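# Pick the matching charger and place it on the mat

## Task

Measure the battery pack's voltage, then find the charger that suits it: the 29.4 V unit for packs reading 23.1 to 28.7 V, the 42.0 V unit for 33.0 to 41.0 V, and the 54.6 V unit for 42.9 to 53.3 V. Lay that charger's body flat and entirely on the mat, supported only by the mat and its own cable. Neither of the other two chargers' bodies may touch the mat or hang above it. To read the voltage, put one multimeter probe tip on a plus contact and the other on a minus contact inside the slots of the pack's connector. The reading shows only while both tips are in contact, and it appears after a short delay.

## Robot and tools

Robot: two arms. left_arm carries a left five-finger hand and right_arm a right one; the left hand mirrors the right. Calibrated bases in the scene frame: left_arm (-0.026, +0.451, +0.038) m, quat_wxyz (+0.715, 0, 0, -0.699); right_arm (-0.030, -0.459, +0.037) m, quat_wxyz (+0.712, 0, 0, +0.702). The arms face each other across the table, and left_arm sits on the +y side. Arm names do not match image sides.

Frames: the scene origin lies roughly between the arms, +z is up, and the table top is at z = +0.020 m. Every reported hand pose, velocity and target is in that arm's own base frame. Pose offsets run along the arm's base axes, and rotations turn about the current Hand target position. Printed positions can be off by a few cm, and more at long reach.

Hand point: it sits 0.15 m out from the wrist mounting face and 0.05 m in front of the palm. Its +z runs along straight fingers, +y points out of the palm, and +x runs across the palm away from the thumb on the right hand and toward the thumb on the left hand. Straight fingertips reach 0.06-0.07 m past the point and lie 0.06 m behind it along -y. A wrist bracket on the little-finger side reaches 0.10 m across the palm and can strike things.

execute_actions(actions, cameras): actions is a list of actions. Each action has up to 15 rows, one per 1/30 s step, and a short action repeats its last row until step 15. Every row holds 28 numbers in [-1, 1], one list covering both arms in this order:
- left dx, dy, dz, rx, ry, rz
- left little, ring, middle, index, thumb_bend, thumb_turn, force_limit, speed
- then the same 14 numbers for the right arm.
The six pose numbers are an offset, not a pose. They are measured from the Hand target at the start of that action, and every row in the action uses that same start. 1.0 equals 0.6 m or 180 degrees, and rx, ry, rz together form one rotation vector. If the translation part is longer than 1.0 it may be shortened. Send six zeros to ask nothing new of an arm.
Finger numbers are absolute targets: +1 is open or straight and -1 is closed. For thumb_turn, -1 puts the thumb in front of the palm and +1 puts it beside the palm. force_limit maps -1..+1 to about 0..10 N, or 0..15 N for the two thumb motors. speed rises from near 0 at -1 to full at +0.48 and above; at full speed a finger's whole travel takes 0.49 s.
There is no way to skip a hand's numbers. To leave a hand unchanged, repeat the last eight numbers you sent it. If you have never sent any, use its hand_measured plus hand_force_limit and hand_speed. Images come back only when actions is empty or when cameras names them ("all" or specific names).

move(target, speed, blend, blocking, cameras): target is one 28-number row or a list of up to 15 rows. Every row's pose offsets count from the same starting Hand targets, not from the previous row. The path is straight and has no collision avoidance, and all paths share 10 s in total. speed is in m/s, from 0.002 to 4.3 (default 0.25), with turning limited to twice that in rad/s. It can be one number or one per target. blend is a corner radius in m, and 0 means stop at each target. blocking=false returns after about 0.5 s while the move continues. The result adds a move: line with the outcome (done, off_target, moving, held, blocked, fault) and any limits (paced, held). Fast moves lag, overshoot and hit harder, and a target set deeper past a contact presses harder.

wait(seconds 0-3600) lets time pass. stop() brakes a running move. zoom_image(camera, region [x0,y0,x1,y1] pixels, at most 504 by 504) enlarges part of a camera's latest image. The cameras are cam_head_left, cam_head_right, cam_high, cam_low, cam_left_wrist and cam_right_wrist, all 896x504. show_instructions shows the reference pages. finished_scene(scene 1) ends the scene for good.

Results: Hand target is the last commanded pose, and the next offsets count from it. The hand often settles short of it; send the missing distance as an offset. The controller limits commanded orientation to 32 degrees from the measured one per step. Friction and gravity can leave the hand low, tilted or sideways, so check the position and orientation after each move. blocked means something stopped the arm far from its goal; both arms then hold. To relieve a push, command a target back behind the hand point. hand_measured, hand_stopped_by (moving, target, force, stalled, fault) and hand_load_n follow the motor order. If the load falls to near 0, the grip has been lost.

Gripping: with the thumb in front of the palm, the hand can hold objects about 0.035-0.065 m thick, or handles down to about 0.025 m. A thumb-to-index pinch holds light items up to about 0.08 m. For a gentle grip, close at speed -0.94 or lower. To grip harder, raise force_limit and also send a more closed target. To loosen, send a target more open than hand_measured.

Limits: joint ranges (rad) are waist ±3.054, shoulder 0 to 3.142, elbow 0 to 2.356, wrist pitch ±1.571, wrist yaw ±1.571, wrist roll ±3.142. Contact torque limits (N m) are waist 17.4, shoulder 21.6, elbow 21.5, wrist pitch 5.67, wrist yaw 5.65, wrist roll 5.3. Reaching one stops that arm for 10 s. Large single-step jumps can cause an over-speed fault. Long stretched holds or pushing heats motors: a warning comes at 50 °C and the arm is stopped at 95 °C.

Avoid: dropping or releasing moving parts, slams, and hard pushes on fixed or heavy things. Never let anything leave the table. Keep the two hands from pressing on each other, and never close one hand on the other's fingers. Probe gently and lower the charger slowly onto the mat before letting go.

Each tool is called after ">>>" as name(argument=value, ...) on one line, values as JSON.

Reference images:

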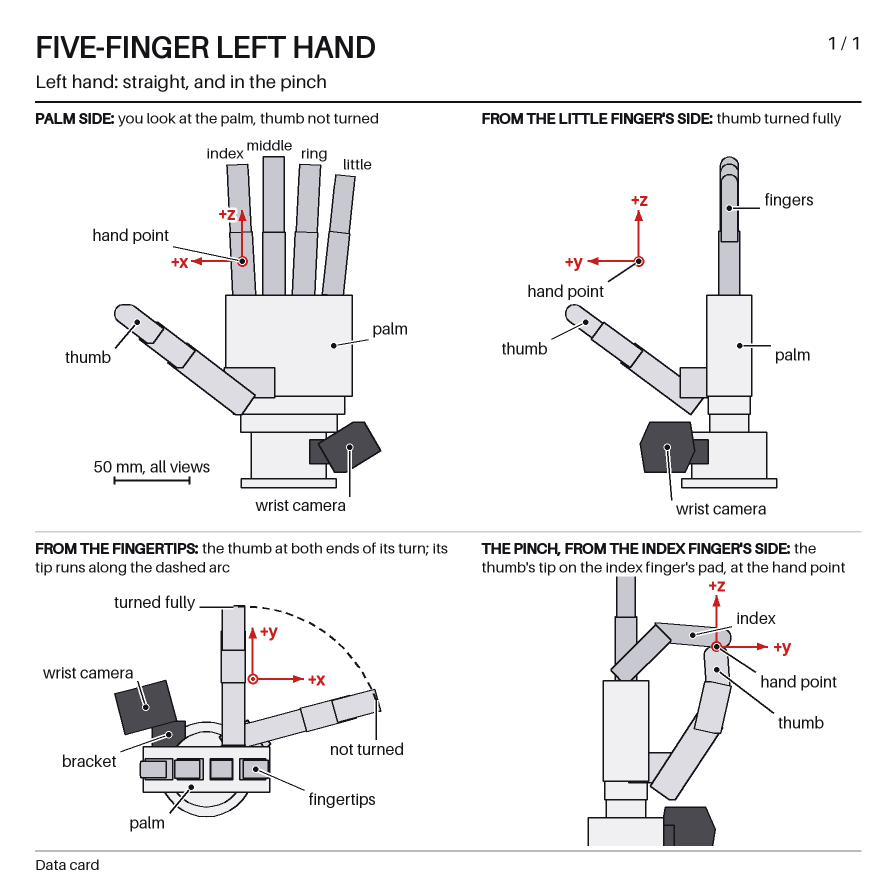

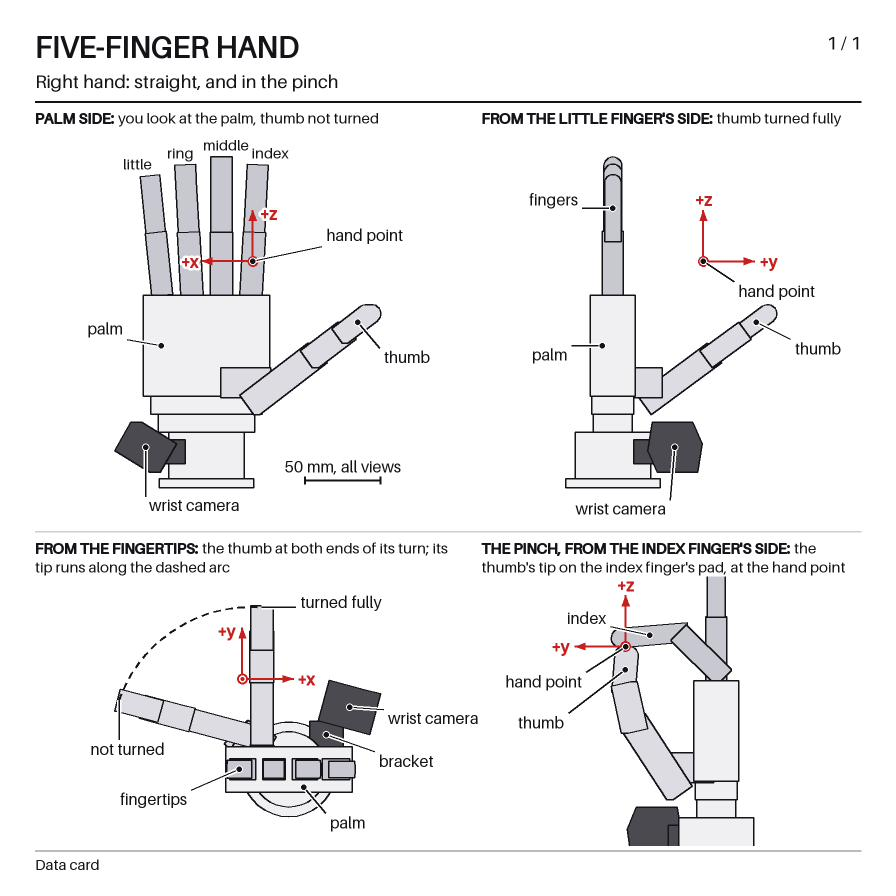

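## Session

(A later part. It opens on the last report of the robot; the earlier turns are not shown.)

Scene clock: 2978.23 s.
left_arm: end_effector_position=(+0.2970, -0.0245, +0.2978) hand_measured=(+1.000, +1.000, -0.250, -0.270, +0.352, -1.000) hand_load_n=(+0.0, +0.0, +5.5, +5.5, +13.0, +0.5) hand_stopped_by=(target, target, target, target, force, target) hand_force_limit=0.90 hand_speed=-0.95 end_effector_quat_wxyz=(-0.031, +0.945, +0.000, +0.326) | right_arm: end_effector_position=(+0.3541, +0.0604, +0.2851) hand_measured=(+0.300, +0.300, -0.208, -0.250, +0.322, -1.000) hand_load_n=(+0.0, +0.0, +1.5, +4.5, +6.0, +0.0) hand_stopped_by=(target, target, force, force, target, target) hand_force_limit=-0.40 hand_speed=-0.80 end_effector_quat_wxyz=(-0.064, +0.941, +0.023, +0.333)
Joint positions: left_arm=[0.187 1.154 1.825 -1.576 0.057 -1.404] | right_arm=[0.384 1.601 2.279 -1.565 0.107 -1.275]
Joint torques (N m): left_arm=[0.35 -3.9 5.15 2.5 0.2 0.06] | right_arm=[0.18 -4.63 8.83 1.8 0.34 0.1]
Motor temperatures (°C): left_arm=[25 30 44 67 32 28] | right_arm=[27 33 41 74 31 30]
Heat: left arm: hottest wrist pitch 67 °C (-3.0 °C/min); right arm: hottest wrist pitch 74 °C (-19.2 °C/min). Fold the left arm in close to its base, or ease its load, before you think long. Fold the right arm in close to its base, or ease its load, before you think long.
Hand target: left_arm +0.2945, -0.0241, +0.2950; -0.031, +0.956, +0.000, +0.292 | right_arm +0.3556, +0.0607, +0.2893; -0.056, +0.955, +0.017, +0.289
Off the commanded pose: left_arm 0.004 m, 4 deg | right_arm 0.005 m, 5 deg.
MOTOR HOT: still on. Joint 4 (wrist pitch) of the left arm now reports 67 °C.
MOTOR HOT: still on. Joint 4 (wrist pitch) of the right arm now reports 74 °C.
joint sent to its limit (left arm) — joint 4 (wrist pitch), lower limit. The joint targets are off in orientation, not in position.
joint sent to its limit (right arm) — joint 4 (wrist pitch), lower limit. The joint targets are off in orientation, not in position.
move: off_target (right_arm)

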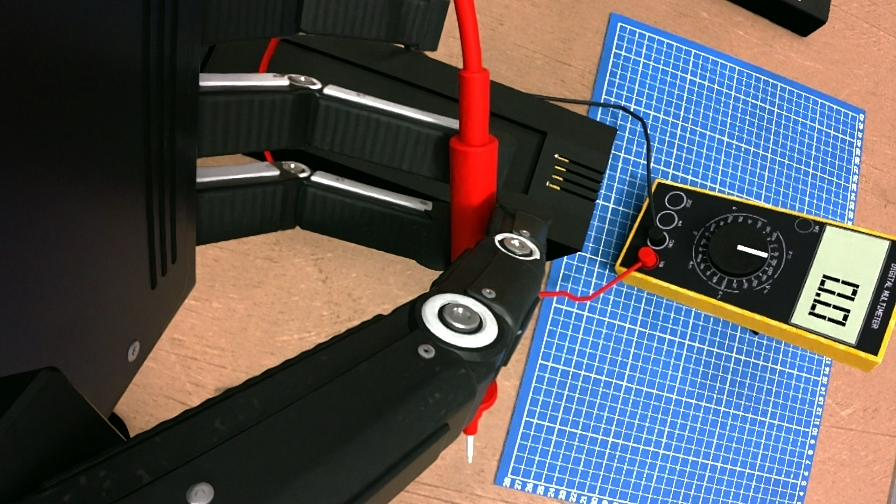

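>>> move(target=[[0.1667, 0.0233, 0, 0.0176, -0.2072, 0, 1, 1, -0.25, -0.27, 0.32, -1, 0.9, -0.95, -0.05, 0, 0.025, 0, 0, 0, 0.3, 0.3, -0.4, -0.4, 0.32, -1, -0.4, -0.8], [0.29, 0.0368, -0.133, 0.0294, -0.3454, 0, 1, 1, -0.25, -0.27, 0.32, -1, 0.9, -0.95, -0.05, 0, 0.025, 0, 0, 0, 0.3, 0.3, -0.4, -0.4, 0.32, -1, -0.4, -0.8]], speed=[0.12, 0.08], blend=[0.02, 0], cameras=["cam_right_wrist","cam_low","cam_head_left"])

>>> zoom_image(camera="cam_right_wrist", region=[500, 60, 640, 180])

Scene clock: 3002.87 s.
left_arm: end_effector_position=(+0.4685, -0.0011, +0.2259) hand_measured=(+1.000, +1.000, -0.250, -0.270, +0.352, -1.000) hand_load_n=(+0.0, +0.0, +6.0, +5.0, +13.5, +0.5) hand_stopped_by=(target, target, target, target, force, target) hand_force_limit=0.90 hand_speed=-0.95 end_effector_quat_wxyz=(-0.072, +0.657, +0.001, +0.750) | right_arm: end_effector_position=(+0.3286, +0.0624, +0.3035) hand_measured=(+0.300, +0.300, -0.208, -0.250, +0.322, -1.000) hand_load_n=(+0.0, +0.0, +2.0, +4.5, +6.0, +0.0) hand_stopped_by=(target, target, force, force, target, target) hand_force_limit=-0.40 hand_speed=-0.80 end_effector_quat_wxyz=(-0.074, +0.930, +0.025, +0.360)
Joint positions: left_arm=[0.176 1.505 0.27 1.372 0.078 -1.488] | right_arm=[0.445 1.494 2.228 -1.565 0.147 -1.237]
Joint torques (N m): left_arm=[-0.42 -4.93 5.32 3.97 -0.18 -0.23] | right_arm=[0.32 -5.42 5.4 1.91 0.45 0.09]
Motor temperatures (°C): left_arm=[25 30 44 68 32 28] | right_arm=[27 35 38 72 31 30]
Heat: left arm: hottest wrist pitch 68 °C (-1.0 °C/min); right arm: hottest wrist pitch 72 °C (-11.0 °C/min). Fold the left arm in close to its base, or ease its load, before you think long. Fold the right arm in close to its base, or ease its load, before you think long.
Hand target: left_arm +0.4685, -0.0020, +0.2151; -0.068, +0.666, +0.003, +0.743 | right_arm +0.3256, +0.0607, +0.3044; -0.056, +0.955, +0.017, +0.289
Off the commanded pose: left_arm 0.011 m, 1 deg | right_arm 0.004 m, 9 deg.
MOTOR HOT: still on. Joint 4 (wrist pitch) of the left arm now reports 68 °C.
MOTOR HOT: still on. Joint 4 (wrist pitch) of the right arm now reports 72 °C.
joint sent to its limit (right arm) — joint 4 (wrist pitch), lower limit. The joint targets are off in orientation, not in position.
move: off_target (left_arm, right_arm)
Images, in order (width x height): cam_head_left 896x504, cam_low 896x504, cam_right_wrist 896x504.

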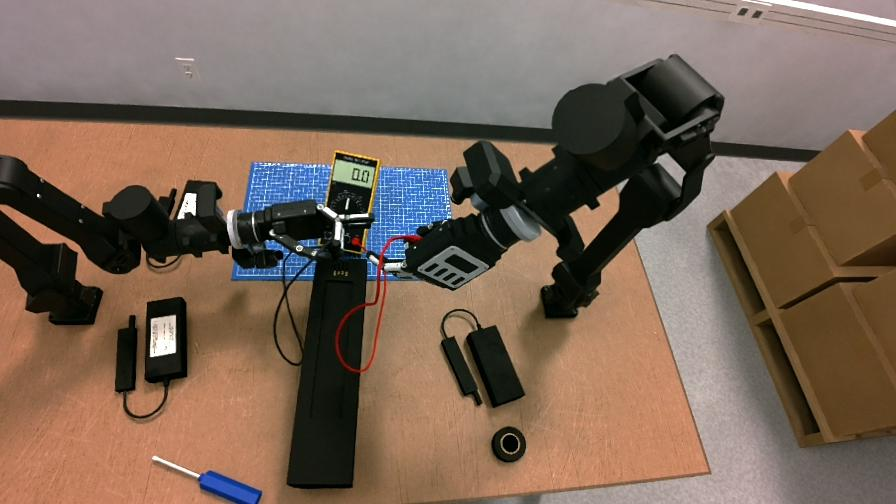

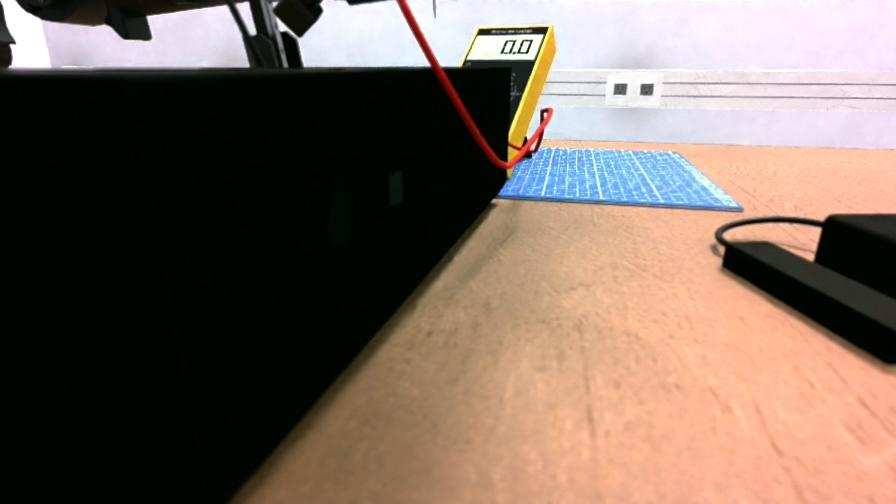

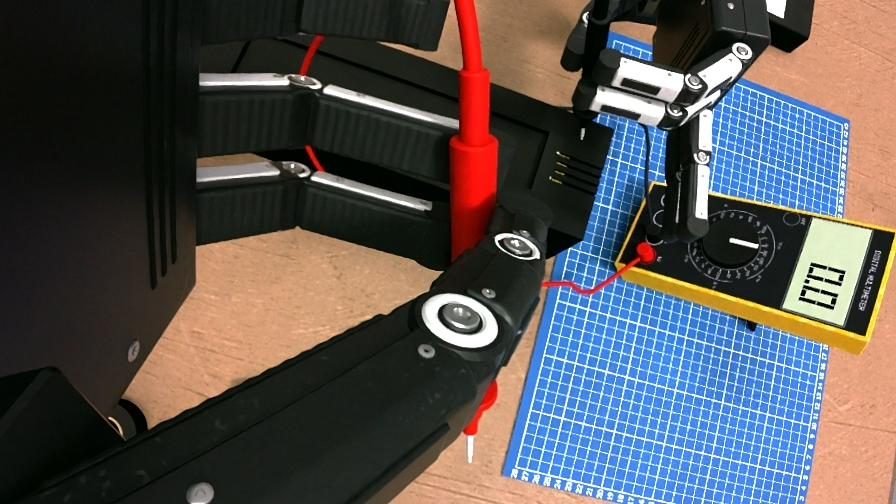

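Scaled by 3.600 from the camera's image (finer frame: 1280x720).

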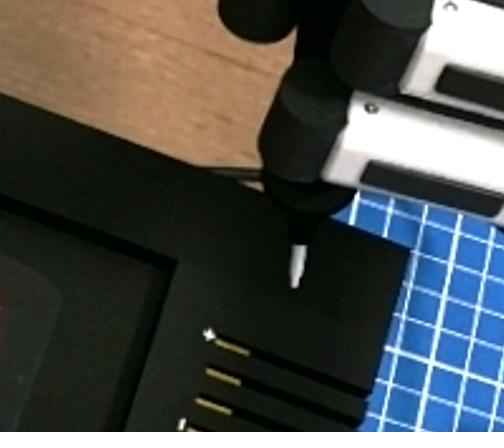

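>>> move(target=[0, 0, -0.025, 0, 0, 0, 1, 1, -0.25, -0.27, 0.32, -1, 0.9, -0.95, 0, 0, 0, 0, 0, 0, 0.3, 0.3, -0.4, -0.4, 0.32, -1, -0.4, -0.8], speed=0.06, cameras=["cam_right_wrist","cam_low"])

>>> zoom_image(camera="cam_right_wrist", region=[520, 90, 620, 190])

Scene clock: 3015.00 s.
left_arm: end_effector_position=(+0.4687, -0.0011, +0.2098) hand_measured=(+1.000, +1.000, -0.250, -0.270, +0.352, -1.000) hand_load_n=(+0.0, +0.0, +5.5, +5.0, +13.5, +0.5) hand_stopped_by=(target, target, target, target, force, target) hand_force_limit=0.90 hand_speed=-0.95 end_effector_quat_wxyz=(-0.071, +0.658, +0.001, +0.750) | right_arm: end_effector_position=(+0.3286, +0.0624, +0.3035) hand_measured=(+0.300, +0.300, -0.208, -0.250, +0.322, -1.000) hand_load_n=(+0.0, +0.0, +2.0, +4.5, +6.0, +0.0) hand_stopped_by=(target, target, force, force, target, target) hand_force_limit=-0.40 hand_speed=-0.80 end_effector_quat_wxyz=(-0.074, +0.930, +0.025, +0.360)
Joint positions: left_arm=[0.176 1.611 0.249 1.498 0.078 -1.488] | right_arm=[0.445 1.494 2.228 -1.565 0.147 -1.237]
Joint torques (N m): left_arm=[-0.45 -5.21 5.01 3.96 -0.11 -0.21] | right_arm=[0.29 -5.46 5.41 1.91 0.45 0.08]
Motor temperatures (°C): left_arm=[25 30 44 72 32 28] | right_arm=[27 36 37 72 31 30]
Heat: left arm: hottest wrist pitch 72 °C (+4.0 °C/min); right arm: hottest wrist pitch 72 °C (-6.0 °C/min). Fold the left arm in close to its base, or ease its load, before you think long. Fold the right arm in close to its base, or ease its load, before you think long.
Hand target: left_arm +0.4684, -0.0020, +0.1999; -0.068, +0.666, +0.003, +0.743 | right_arm +0.3256, +0.0607, +0.3044; -0.056, +0.955, +0.017, +0.289
Off the commanded pose: left_arm 0.010 m, 1 deg | right_arm 0.004 m, 9 deg.
MOTOR HOT: still on. Joint 4 (wrist pitch) of the left arm now reports 72 °C.
MOTOR HOT: still on. Joint 4 (wrist pitch) of the right arm now reports 72 °C.
joint sent to its limit (right arm) — joint 4 (wrist pitch), lower limit. The joint targets are off in orientation, not in position.
move: off_target (left_arm)
Images, in order (width x height): cam_low 896x504, cam_right_wrist 896x504.

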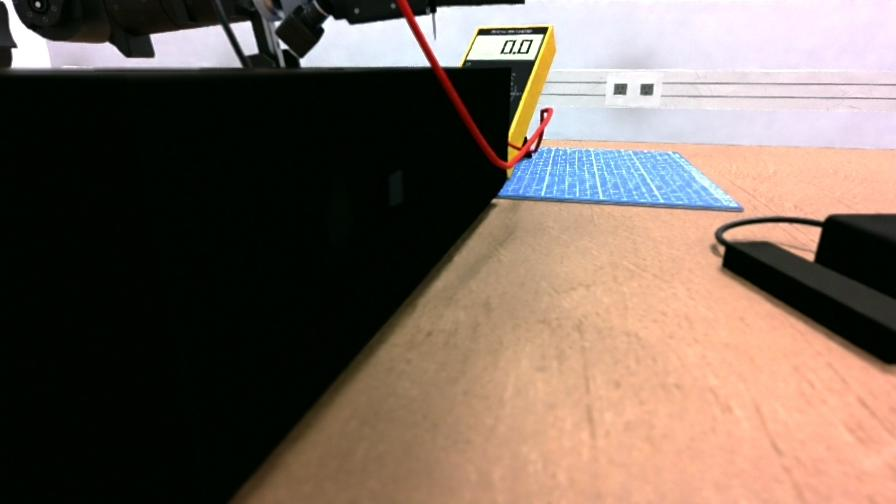

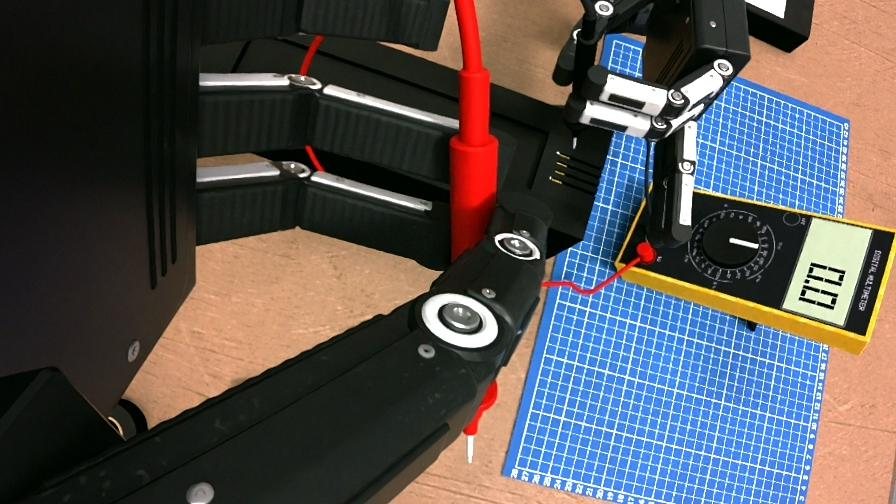

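Scaled by 5.040 from the camera's image (finer frame: 1280x720).

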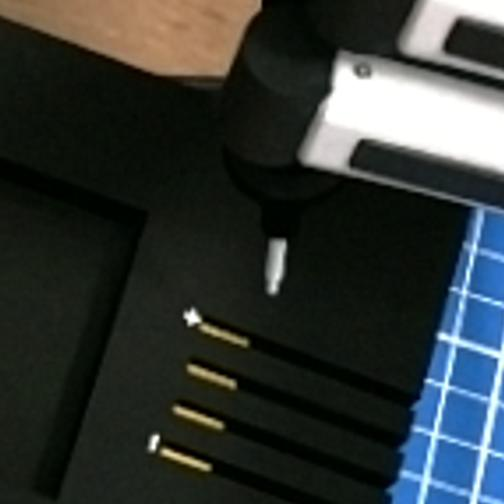

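>>> move(target=[0, 0, -0.022, 0, 0, 0, 1, 1, -0.25, -0.27, 0.32, -1, 0.9, -0.95, 0, 0, 0, 0, 0, 0, 0.3, 0.3, -0.4, -0.4, 0.32, -1, -0.4, -0.8], speed=0.05, cameras=["cam_right_wrist","cam_low"])

>>> zoom_image(camera="cam_right_wrist", region=[540, 120, 600, 180])

>>> zoom_image(camera="cam_low", region=[390, 0, 490, 80])

Scene clock: 3023.10 s.
left_arm: end_effector_position=(+0.4688, -0.0011, +0.1971) hand_measured=(+1.000, +1.000, -0.250, -0.270, +0.352, -1.000) hand_load_n=(+0.0, +0.0, +6.0, +5.0, +13.0, +0.0) hand_stopped_by=(target, target, target, target, force, target) hand_force_limit=0.90 hand_speed=-0.95 end_effector_quat_wxyz=(-0.071, +0.662, +0.002, +0.746) | right_arm: end_effector_position=(+0.3286, +0.0624, +0.3035) hand_measured=(+0.300, +0.300, -0.208, -0.250, +0.322, -1.000) hand_load_n=(+0.0, +0.0, +2.0, +5.0, +6.0, +0.0) hand_stopped_by=(target, target, force, force, target, target) hand_force_limit=-0.40 hand_speed=-0.80 end_effector_quat_wxyz=(-0.074, +0.930, +0.025, +0.360)
Joint positions: left_arm=[0.176 1.676 0.237 1.562 0.078 -1.488] | right_arm=[0.445 1.494 2.228 -1.565 0.147 -1.237]
Joint torques (N m): left_arm=[-0.3 -5.33 4.58 3.94 -0.08 -0.13] | right_arm=[0.35 -5.42 5.43 1.91 0.44 0.09]
Motor temperatures (°C): left_arm=[25 30 43 76 32 28] | right_arm=[27 36 37 72 31 30]
Heat: left arm: hottest wrist pitch 76 °C (+8.1 °C/min); right arm: hottest wrist pitch 72 °C (-4.1 °C/min). Fold the left arm in close to its base, or ease its load, before you think long. Fold the right arm in close to its base, or ease its load, before you think long.
Hand target: left_arm +0.4684, -0.0020, +0.1869; -0.068, +0.666, +0.003, +0.743 | right_arm +0.3256, +0.0607, +0.3044; -0.056, +0.955, +0.017, +0.289
Off the commanded pose: left_arm 0.010 m, 1 deg | right_arm 0.004 m, 9 deg.
MOTOR HOT: still on. Joint 4 (wrist pitch) of the left arm now reports 76 °C.
MOTOR HOT: still on. Joint 4 (wrist pitch) of the right arm now reports 72 °C.
joint sent to its limit (left arm) — joint 4 (wrist pitch), upper limit. The joint targets still meet the commanded pose.
joint sent to its limit (right arm) — joint 4 (wrist pitch), lower limit. The joint targets are off in orientation, not in position.
move: off_target (left_arm)
Images, in order (width x height): cam_low 896x504, cam_right_wrist 896x504.

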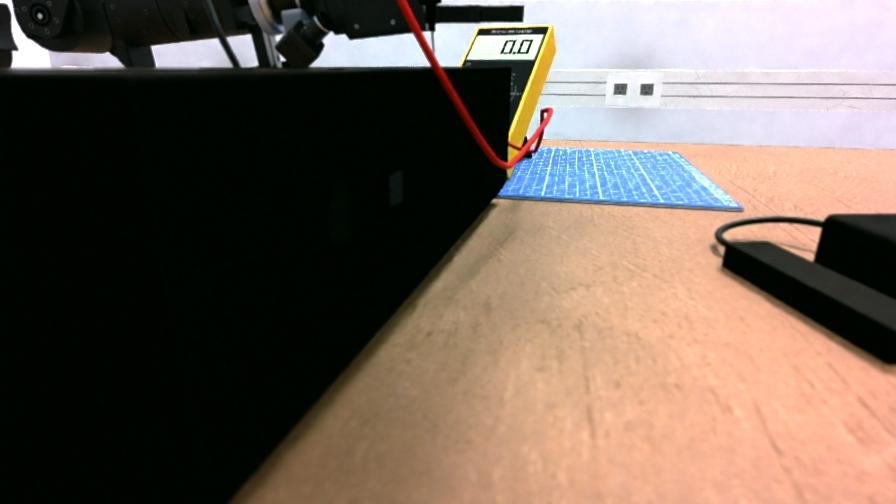

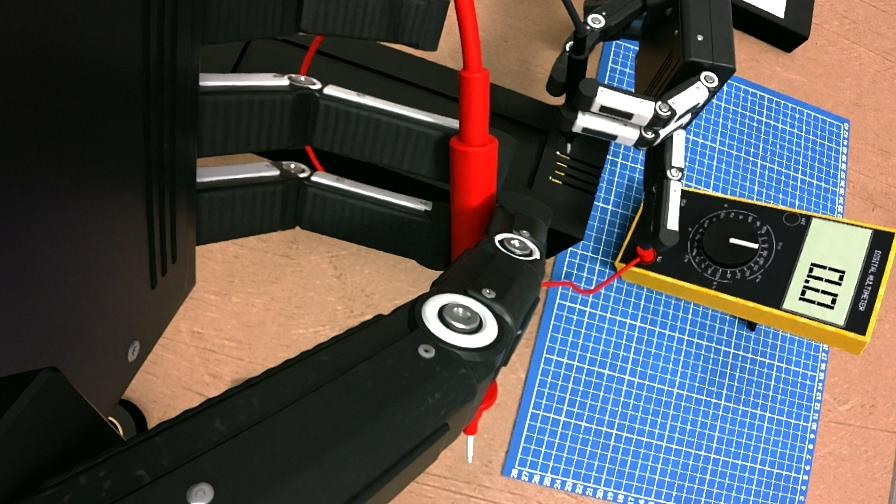

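Scaled by 8.400 from the camera's image (finer frame: 1280x720).

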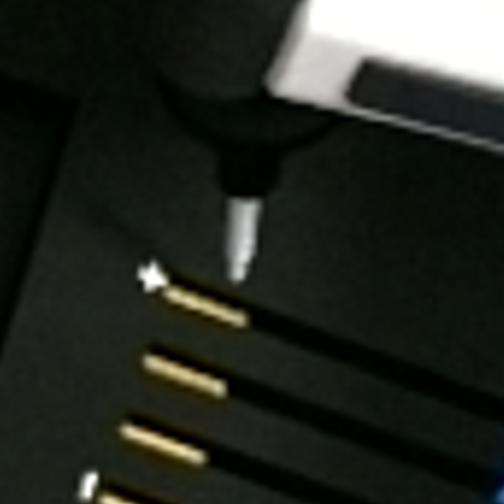

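Scaled by 5.040 from the camera's image (finer frame: 1280x720).

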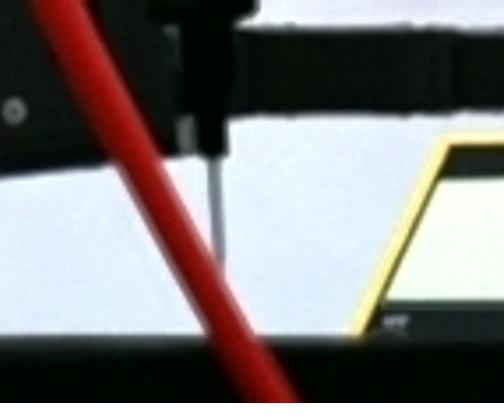

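>>> move(target=[0, 0, -0.0067, 0, 0, 0, 1, 1, -0.25, -0.27, 0.32, -1, 0.9, -0.95, 0, 0, 0, 0, 0, 0, 0.3, 0.3, -0.4, -0.4, 0.32, -1, -0.4, -0.8], speed=0.03, cameras=["cam_right_wrist","cam_low"])

>>> zoom_image(camera="cam_right_wrist", region=[540, 130, 590, 180])

Scene clock: 3032.07 s.
left_arm: end_effector_position=(+0.4690, -0.0010, +0.1936) hand_measured=(+1.000, +1.000, -0.250, -0.270, +0.352, -1.000) hand_load_n=(+0.0, +0.0, +5.5, +5.0, +13.5, +0.5) hand_stopped_by=(target, target, target, target, force, target) hand_force_limit=0.90 hand_speed=-0.95 end_effector_quat_wxyz=(-0.070, +0.665, +0.002, +0.743) | right_arm: end_effector_position=(+0.3286, +0.0624, +0.3035) hand_measured=(+0.300, +0.300, -0.208, -0.250, +0.322, -1.000) hand_load_n=(+0.0, +0.0, +1.5, +4.5, +6.0, +0.0) hand_stopped_by=(target, target, force, force, target, target) hand_force_limit=-0.40 hand_speed=-0.80 end_effector_quat_wxyz=(-0.074, +0.930, +0.025, +0.360)
Joint positions: left_arm=[0.176 1.682 0.235 1.562 0.078 -1.488] | right_arm=[0.445 1.494 2.228 -1.565 0.147 -1.237]
Joint torques (N m): left_arm=[-0.42 -5.4 4.53 3.96 -0.1 -0.08] | right_arm=[0.32 -5.47 5.4 1.91 0.44 0.09]
Motor temperatures (°C): left_arm=[25 31 43 77 32 28] | right_arm=[27 36 36 72 31 30]
Heat: left arm: hottest wrist pitch 77 °C (+10.2 °C/min); right arm: hottest wrist pitch 72 °C (-2.0 °C/min). Fold the left arm in close to its base, or ease its load, before you think long. Fold the right arm in close to its base, or ease its load, before you think long.
Hand target: left_arm +0.4684, -0.0020, +0.1829; -0.068, +0.666, +0.003, +0.743 | right_arm +0.3256, +0.0607, +0.3044; -0.056, +0.955, +0.017, +0.289
Off the commanded pose: left_arm 0.011 m, 0 deg | right_arm 0.004 m, 9 deg.
MOTOR HOT: still on. Joint 4 (wrist pitch) of the left arm now reports 77 °C.
MOTOR HOT: still on. Joint 4 (wrist pitch) of the right arm now reports 72 °C.
joint sent to its limit (left arm) — joint 4 (wrist pitch), upper limit. The joint targets still meet the commanded pose.
joint sent to its limit (right arm) — joint 4 (wrist pitch), lower limit. The joint targets are off in orientation, not in position.
move: off_target (left_arm)
Images, in order (width x height): cam_low 896x504, cam_right_wrist 896x504.

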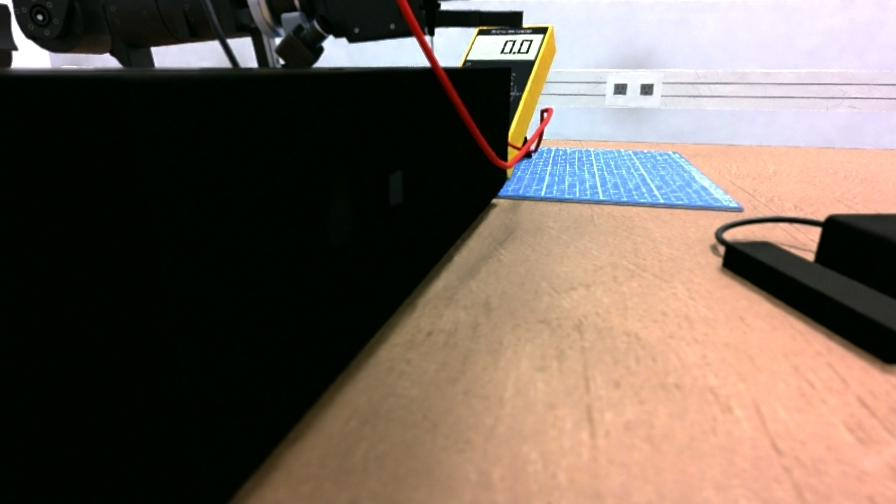

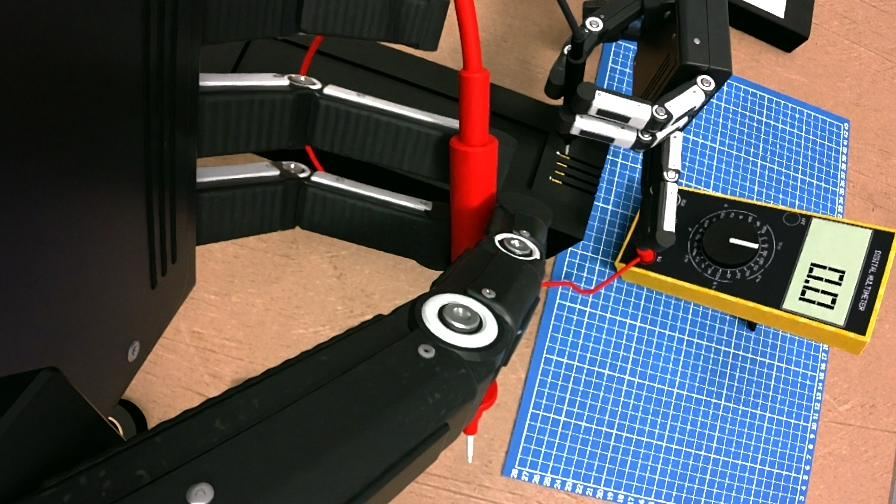

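Scaled by 10.080 from the camera's image (finer frame: 1280x720).

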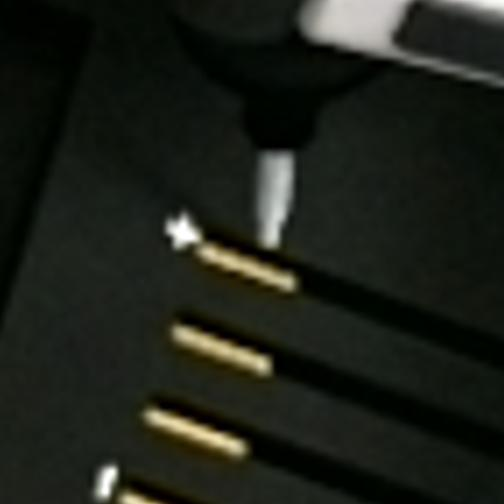

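>>> move(target=[0, 0, -0.0067, 0, 0, 0, 1, 1, -0.25, -0.27, 0.32, -1, 0.9, -0.95, 0, 0, 0, 0, 0, 0, 0.3, 0.3, -0.4, -0.4, 0.32, -1, -0.4, -0.8], speed=0.03, cameras=["cam_right_wrist"])

>>> zoom_image(camera="cam_right_wrist", region=[540, 130, 590, 180])

Scene clock: 3039.07 s.
left_arm: end_effector_position=(+0.4692, -0.0010, +0.1900) hand_measured=(+1.000, +1.000, -0.250, -0.270, +0.352, -1.000) hand_load_n=(+0.0, +0.0, +6.0, +5.0, +13.5, +0.0) hand_stopped_by=(target, target, target, target, force, target) hand_force_limit=0.90 hand_speed=-0.95 end_effector_quat_wxyz=(-0.070, +0.668, +0.002, +0.741) | right_arm: end_effector_position=(+0.3286, +0.0624, +0.3035) hand_measured=(+0.300, +0.300, -0.208, -0.250, +0.322, -1.000) hand_load_n=(+0.0, +0.0, +2.0, +4.5, +6.0, +0.0) hand_stopped_by=(target, target, force, force, target, target) hand_force_limit=-0.40 hand_speed=-0.80 end_effector_quat_wxyz=(-0.074, +0.930, +0.025, +0.360)
Joint positions: left_arm=[0.176 1.688 0.233 1.562 0.078 -1.488] | right_arm=[0.445 1.494 2.228 -1.565 0.147 -1.237]
Joint torques (N m): left_arm=[-0.13 -5.39 4.37 3.95 -0.02 -0.02] | right_arm=[0.33 -5.46 5.42 1.92 0.45 0.08]
Motor temperatures (°C): left_arm=[25 31 43 78 32 28] | right_arm=[27 37 36 72 31 30]
Heat: left arm: hottest wrist pitch 78 °C (+11.2 °C/min); right arm: hottest wrist pitch 72 °C (-1.0 °C/min). Fold the left arm in close to its base, or ease its load, before you think long. Fold the right arm in close to its base, or ease its load, before you think long.
Hand target: left_arm +0.4684, -0.0020, +0.1789; -0.068, +0.666, +0.003, +0.743 | right_arm +0.3256, +0.0607, +0.3044; -0.056, +0.955, +0.017, +0.289
Off the commanded pose: left_arm 0.011 m, 0 deg | right_arm 0.004 m, 9 deg.
MOTOR HOT: still on. Joint 4 (wrist pitch) of the left arm now reports 78 °C.
MOTOR HOT: still on. Joint 4 (wrist pitch) of the right arm now reports 72 °C.
joint sent to its limit (left arm) — joint 4 (wrist pitch), upper limit. The joint targets still meet the commanded pose.
joint sent to its limit (right arm) — joint 4 (wrist pitch), lower limit. The joint targets are off in orientation, not in position.
move: off_target (left_arm)

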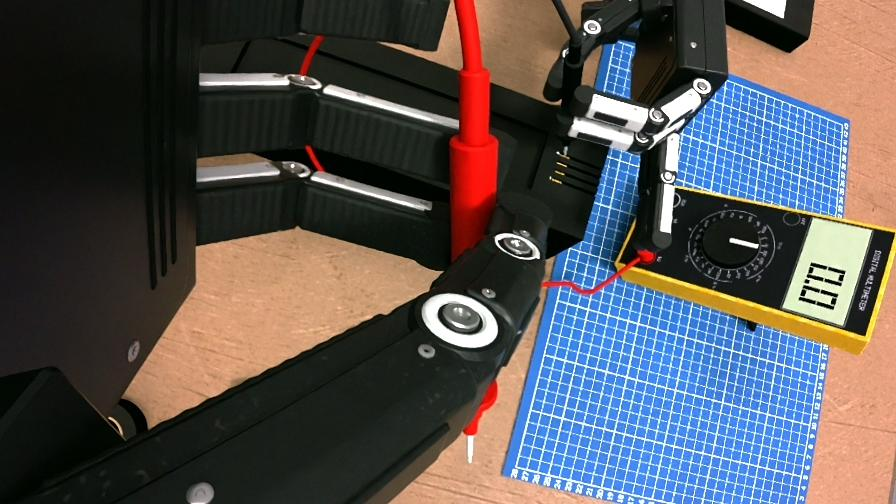

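Scaled by 10.080 from the camera's image (finer frame: 1280x720).

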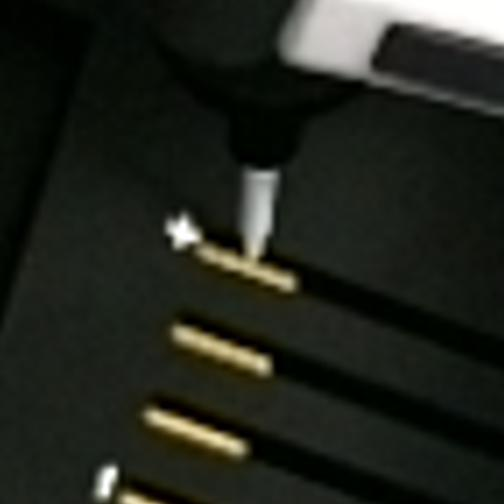

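>>> execute_actions(actions=[], cameras=["cam_head_left","cam_low","cam_high"])

>>> zoom_image(camera="cam_head_left", region=[320, 250, 360, 285])

>>> zoom_image(camera="cam_low", region=[390, 0, 490, 80])

Scene clock: 3043.67 s.
left_arm: end_effector_position=(+0.4692, -0.0010, +0.1900) hand_measured=(+1.000, +1.000, -0.250, -0.270, +0.352, -1.000) hand_load_n=(+0.0, +0.0, +6.0, +4.5, +13.5, +0.5) hand_stopped_by=(target, target, target, target, force, target) hand_force_limit=0.90 hand_speed=-0.95 end_effector_quat_wxyz=(-0.070, +0.668, +0.002, +0.741) | right_arm: end_effector_position=(+0.3286, +0.0624, +0.3035) hand_measured=(+0.300, +0.300, -0.208, -0.250, +0.322, -1.000) hand_load_n=(+0.0, +0.0, +2.0, +4.5, +5.5, +0.0) hand_stopped_by=(target, target, force, force, target, target) hand_force_limit=-0.40 hand_speed=-0.80 end_effector_quat_wxyz=(-0.074, +0.930, +0.025, +0.360)
Joint positions: left_arm=[0.176 1.688 0.233 1.562 0.078 -1.488] | right_arm=[0.445 1.494 2.228 -1.565 0.147 -1.237]
Joint velocities: within noise
Joint torques (N m): left_arm=[-0.29 -5.17 4.39 3.98 -0.01 0] | right_arm=[0.35 -5.42 5.41 1.9 0.45 0.08]
Motor temperatures (°C): left_arm=[25 31 42 78 32 28] | right_arm=[27 37 36 72 31 30]
Heat: left arm: hottest wrist pitch 78 °C (+11.1 °C/min); right arm: hottest wrist pitch 72 °C (-1.0 °C/min). Fold the left arm in close to its base, or ease its load, before you think long. Fold the right arm in close to its base, or ease its load, before you think long.
Hand target: left_arm +0.4684, -0.0020, +0.1789; -0.068, +0.666, +0.003, +0.743 | right_arm +0.3256, +0.0607, +0.3044; -0.056, +0.955, +0.017, +0.289
Off the commanded pose: left_arm 0.011 m, 0 deg | right_arm 0.004 m, 9 deg.
MOTOR HOT: still on. Joint 4 (wrist pitch) of the left arm now reports 78 °C.
MOTOR HOT: still on. Joint 4 (wrist pitch) of the right arm now reports 72 °C.
Images, in order (width x height): cam_head_left 896x504, cam_high 896x504, cam_low 896x504.

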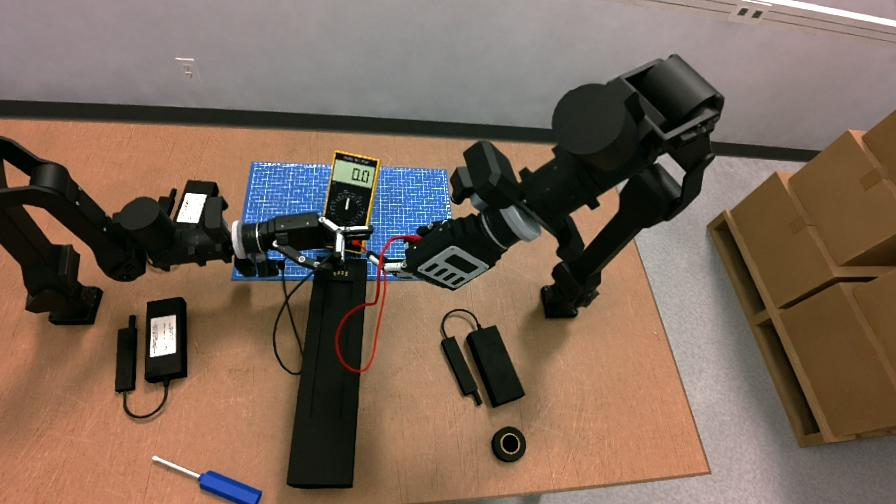

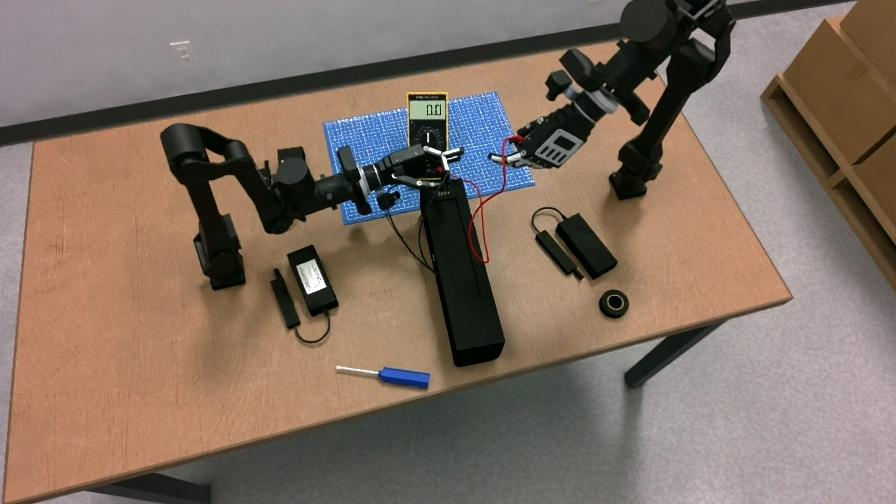

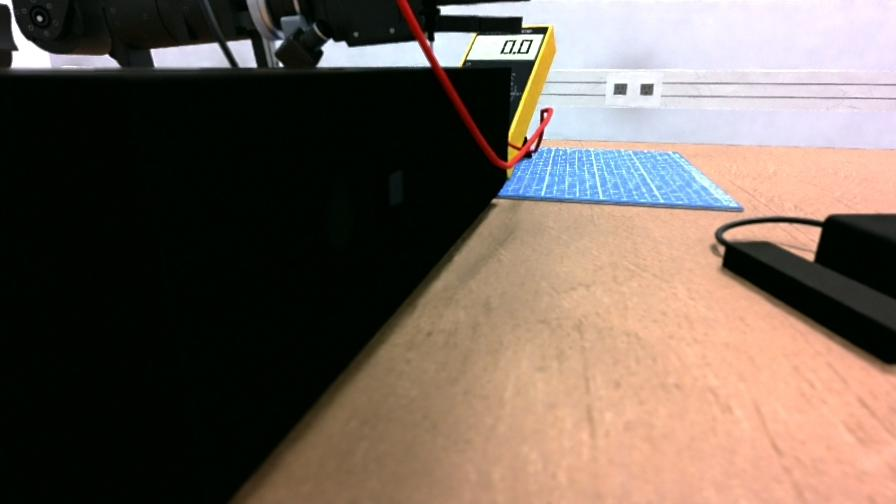

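Scaled by 12.600 from the camera's image (finer frame: 1280x720).

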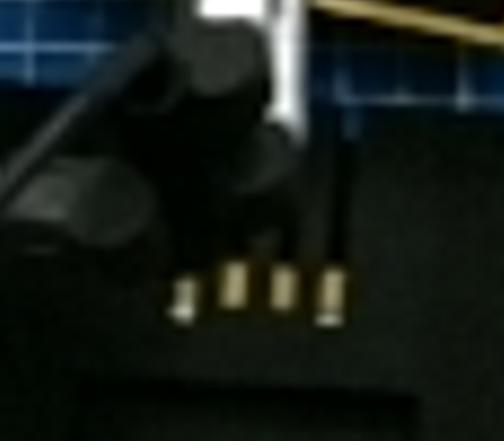

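Scaled by 5.040 from the camera's image (finer frame: 1280x720).

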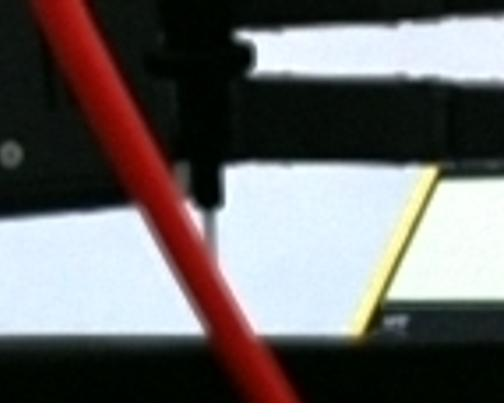

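>>> move(target=[[-0.01, 0, 0.08, 0, 0, 0, 1, 1, -0.25, -0.27, 0.32, -1, 0.9, -0.95, 0, 0, 0, 0, 0, 0, 0.3, 0.3, -0.4, -0.4, 0.32, -1, -0.4, -0.8], [-0.29, -0.0368, 0.193, -0.0294, 0.3454, 0, 1, 1, -0.25, -0.27, 0.32, -1, 0.9, -0.95, 0, 0, 0, 0, 0, 0, 0.3, 0.3, -0.4, -0.4, 0.32, -1, -0.4, -0.8]], speed=[0.08, 0.12], blend=[0.01, 0], cameras=["cam_left_wrist"])

Scene clock: 3079.00 s.
left_arm: end_effector_position=(+0.2965, -0.0239, +0.2895) hand_measured=(+1.000, +1.000, -0.250, -0.270, +0.352, -1.000) hand_load_n=(+0.0, +0.0, +0.0, +6.0, +7.5, -1.5) hand_stopped_by=(target, target, target, target, force, target) hand_force_limit=0.90 hand_speed=-0.95 end_effector_quat_wxyz=(-0.030, +0.948, +0.001, +0.316) | right_arm: end_effector_position=(+0.3286, +0.0624, +0.3035) hand_measured=(+0.300, +0.300, -0.208, -0.250, +0.322, -1.000) hand_load_n=(+0.0, +0.0, +1.5, +4.5, +6.0, +0.0) hand_stopped_by=(target, target, force, force, target, target) hand_force_limit=-0.40 hand_speed=-0.80 end_effector_quat_wxyz=(-0.074, +0.930, +0.025, +0.360)
Joint positions: left_arm=[0.187 1.157 1.805 -1.576 0.054 -1.404] | right_arm=[0.445 1.494 2.228 -1.565 0.147 -1.237]
Joint torques (N m): left_arm=[0.28 -4.16 7.62 2.54 0.26 0.04] | right_arm=[0.27 -5.44 5.38 1.92 0.45 0.08]
Motor temperatures (°C): left_arm=[25 32 43 78 32 28] | right_arm=[27 38 35 71 31 30]
Heat: left arm: hottest wrist pitch 78 °C (+4.0 °C/min); right arm: hottest wrist pitch 71 °C (-1.0 °C/min). Fold the left arm in close to its base, or ease its load, before you think long. Fold the right arm in close to its base, or ease its load, before you think long.
Hand target: left_arm +0.2945, -0.0241, +0.2947; -0.031, +0.956, +0.000, +0.292 | right_arm +0.3256, +0.0607, +0.3044; -0.056, +0.955, +0.017, +0.289
Off the commanded pose: left_arm 0.006 m, 3 deg | right_arm 0.004 m, 9 deg.
MOTOR HOT: still on. Joint 4 (wrist pitch) of the left arm now reports 78 °C.
MOTOR HOT: still on. Joint 4 (wrist pitch) of the right arm now reports 71 °C.
joint sent to its limit (left arm) — joint 4 (wrist pitch), lower limit. The joint targets are off in orientation, not in position.
joint sent to its limit (right arm) — joint 4 (wrist pitch), lower limit. The joint targets are off in orientation, not in position.
move: off_target (left_arm)

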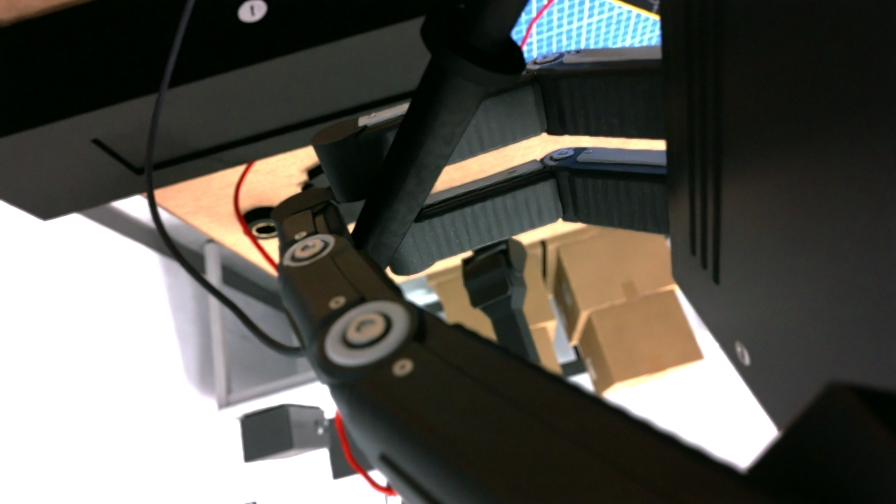

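>>> move(target=[[0.0508, -0.0453, -0.15, 0.3712, -0.1045, -0.3117, 1, 1, -0.25, -0.27, 0.32, -1, 0.9, -0.95, 0, 0, 0, 0, 0, 0, 0.3, 0.3, -0.4, -0.4, 0.32, -1, -0.4, -0.8]], speed=0.12, cameras=["cam_left_wrist","cam_head_left"])

Scene clock: 3101.63 s.
left_arm: end_effector_position=(+0.3270, -0.0506, +0.2097) hand_measured=(+1.000, +1.000, -0.250, -0.270, +0.352, -1.000) hand_load_n=(+0.0, +0.0, +0.0, +5.5, +8.0, -1.5) hand_stopped_by=(target, target, target, target, force, target) hand_force_limit=0.90 hand_speed=-0.95 end_effector_quat_wxyz=(-0.397, +0.623, -0.567, +0.365) | right_arm: end_effector_position=(+0.3286, +0.0624, +0.3035) hand_measured=(+0.300, +0.300, -0.208, -0.250, +0.322, -1.000) hand_load_n=(+0.0, +0.0, +1.5, +5.0, +6.0, +0.0) hand_stopped_by=(target, target, force, force, target, target) hand_force_limit=-0.40 hand_speed=-0.80 end_effector_quat_wxyz=(-0.074, +0.930, +0.025, +0.360)
Joint positions: left_arm=[-0.343 0.778 1.021 -0.712 -0.39 -0.195] | right_arm=[0.445 1.494 2.228 -1.565 0.147 -1.237]
Joint torques (N m): left_arm=[-0.31 -3.68 7.2 3.61 -0.26 0.07] | right_arm=[0.37 -5.46 5.38 1.91 0.43 0.1]
Motor temperatures (°C): left_arm=[25 31 43 73 32 28] | right_arm=[27 38 35 71 31 30]
Heat: left arm: hottest wrist pitch 73 °C (-5.0 °C/min); right arm: hottest wrist pitch 71 °C (-1.0 °C/min). Fold the left arm in close to its base, or ease its load, before you think long. Fold the right arm in close to its base, or ease its load, before you think long.
Hand target: left_arm +0.3249, -0.0513, +0.2047; -0.396, +0.621, -0.571, +0.363 | right_arm +0.3256, +0.0607, +0.3044; -0.056, +0.955, +0.017, +0.289
Off the commanded pose: left_arm 0.005 m, 1 deg | right_arm 0.004 m, 9 deg.
MOTOR HOT: still on. Joint 4 (wrist pitch) of the left arm now reports 73 °C.
MOTOR HOT: still on. Joint 4 (wrist pitch) of the right arm now reports 71 °C.
joint sent to its limit (right arm) — joint 4 (wrist pitch), lower limit. The joint targets are off in orientation, not in position.
move: done
Images, in order (width x height): cam_head_left 896x504, cam_left_wrist 896x504.

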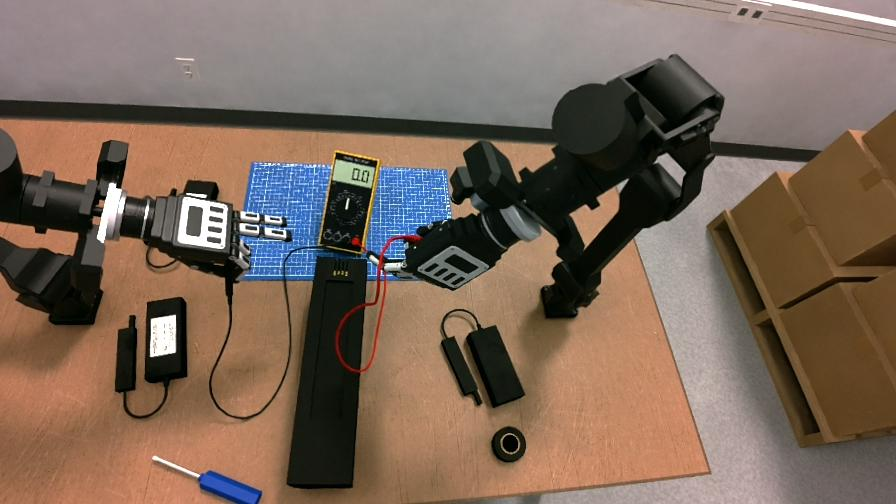

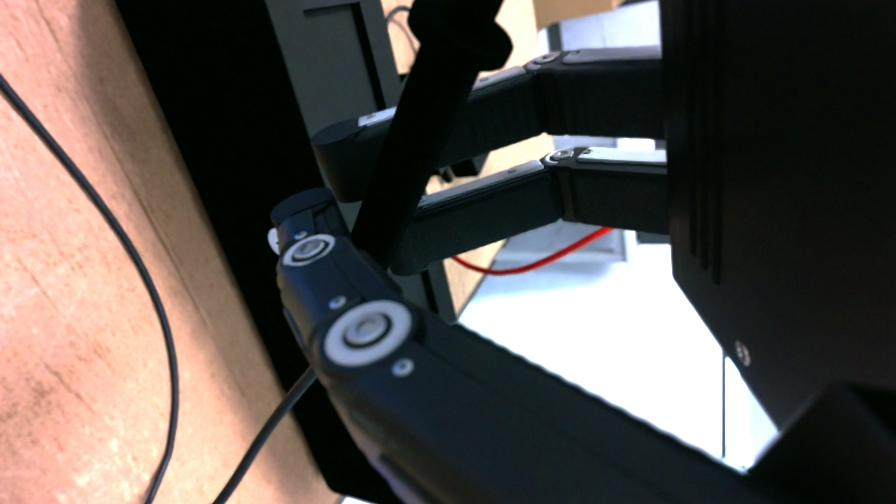

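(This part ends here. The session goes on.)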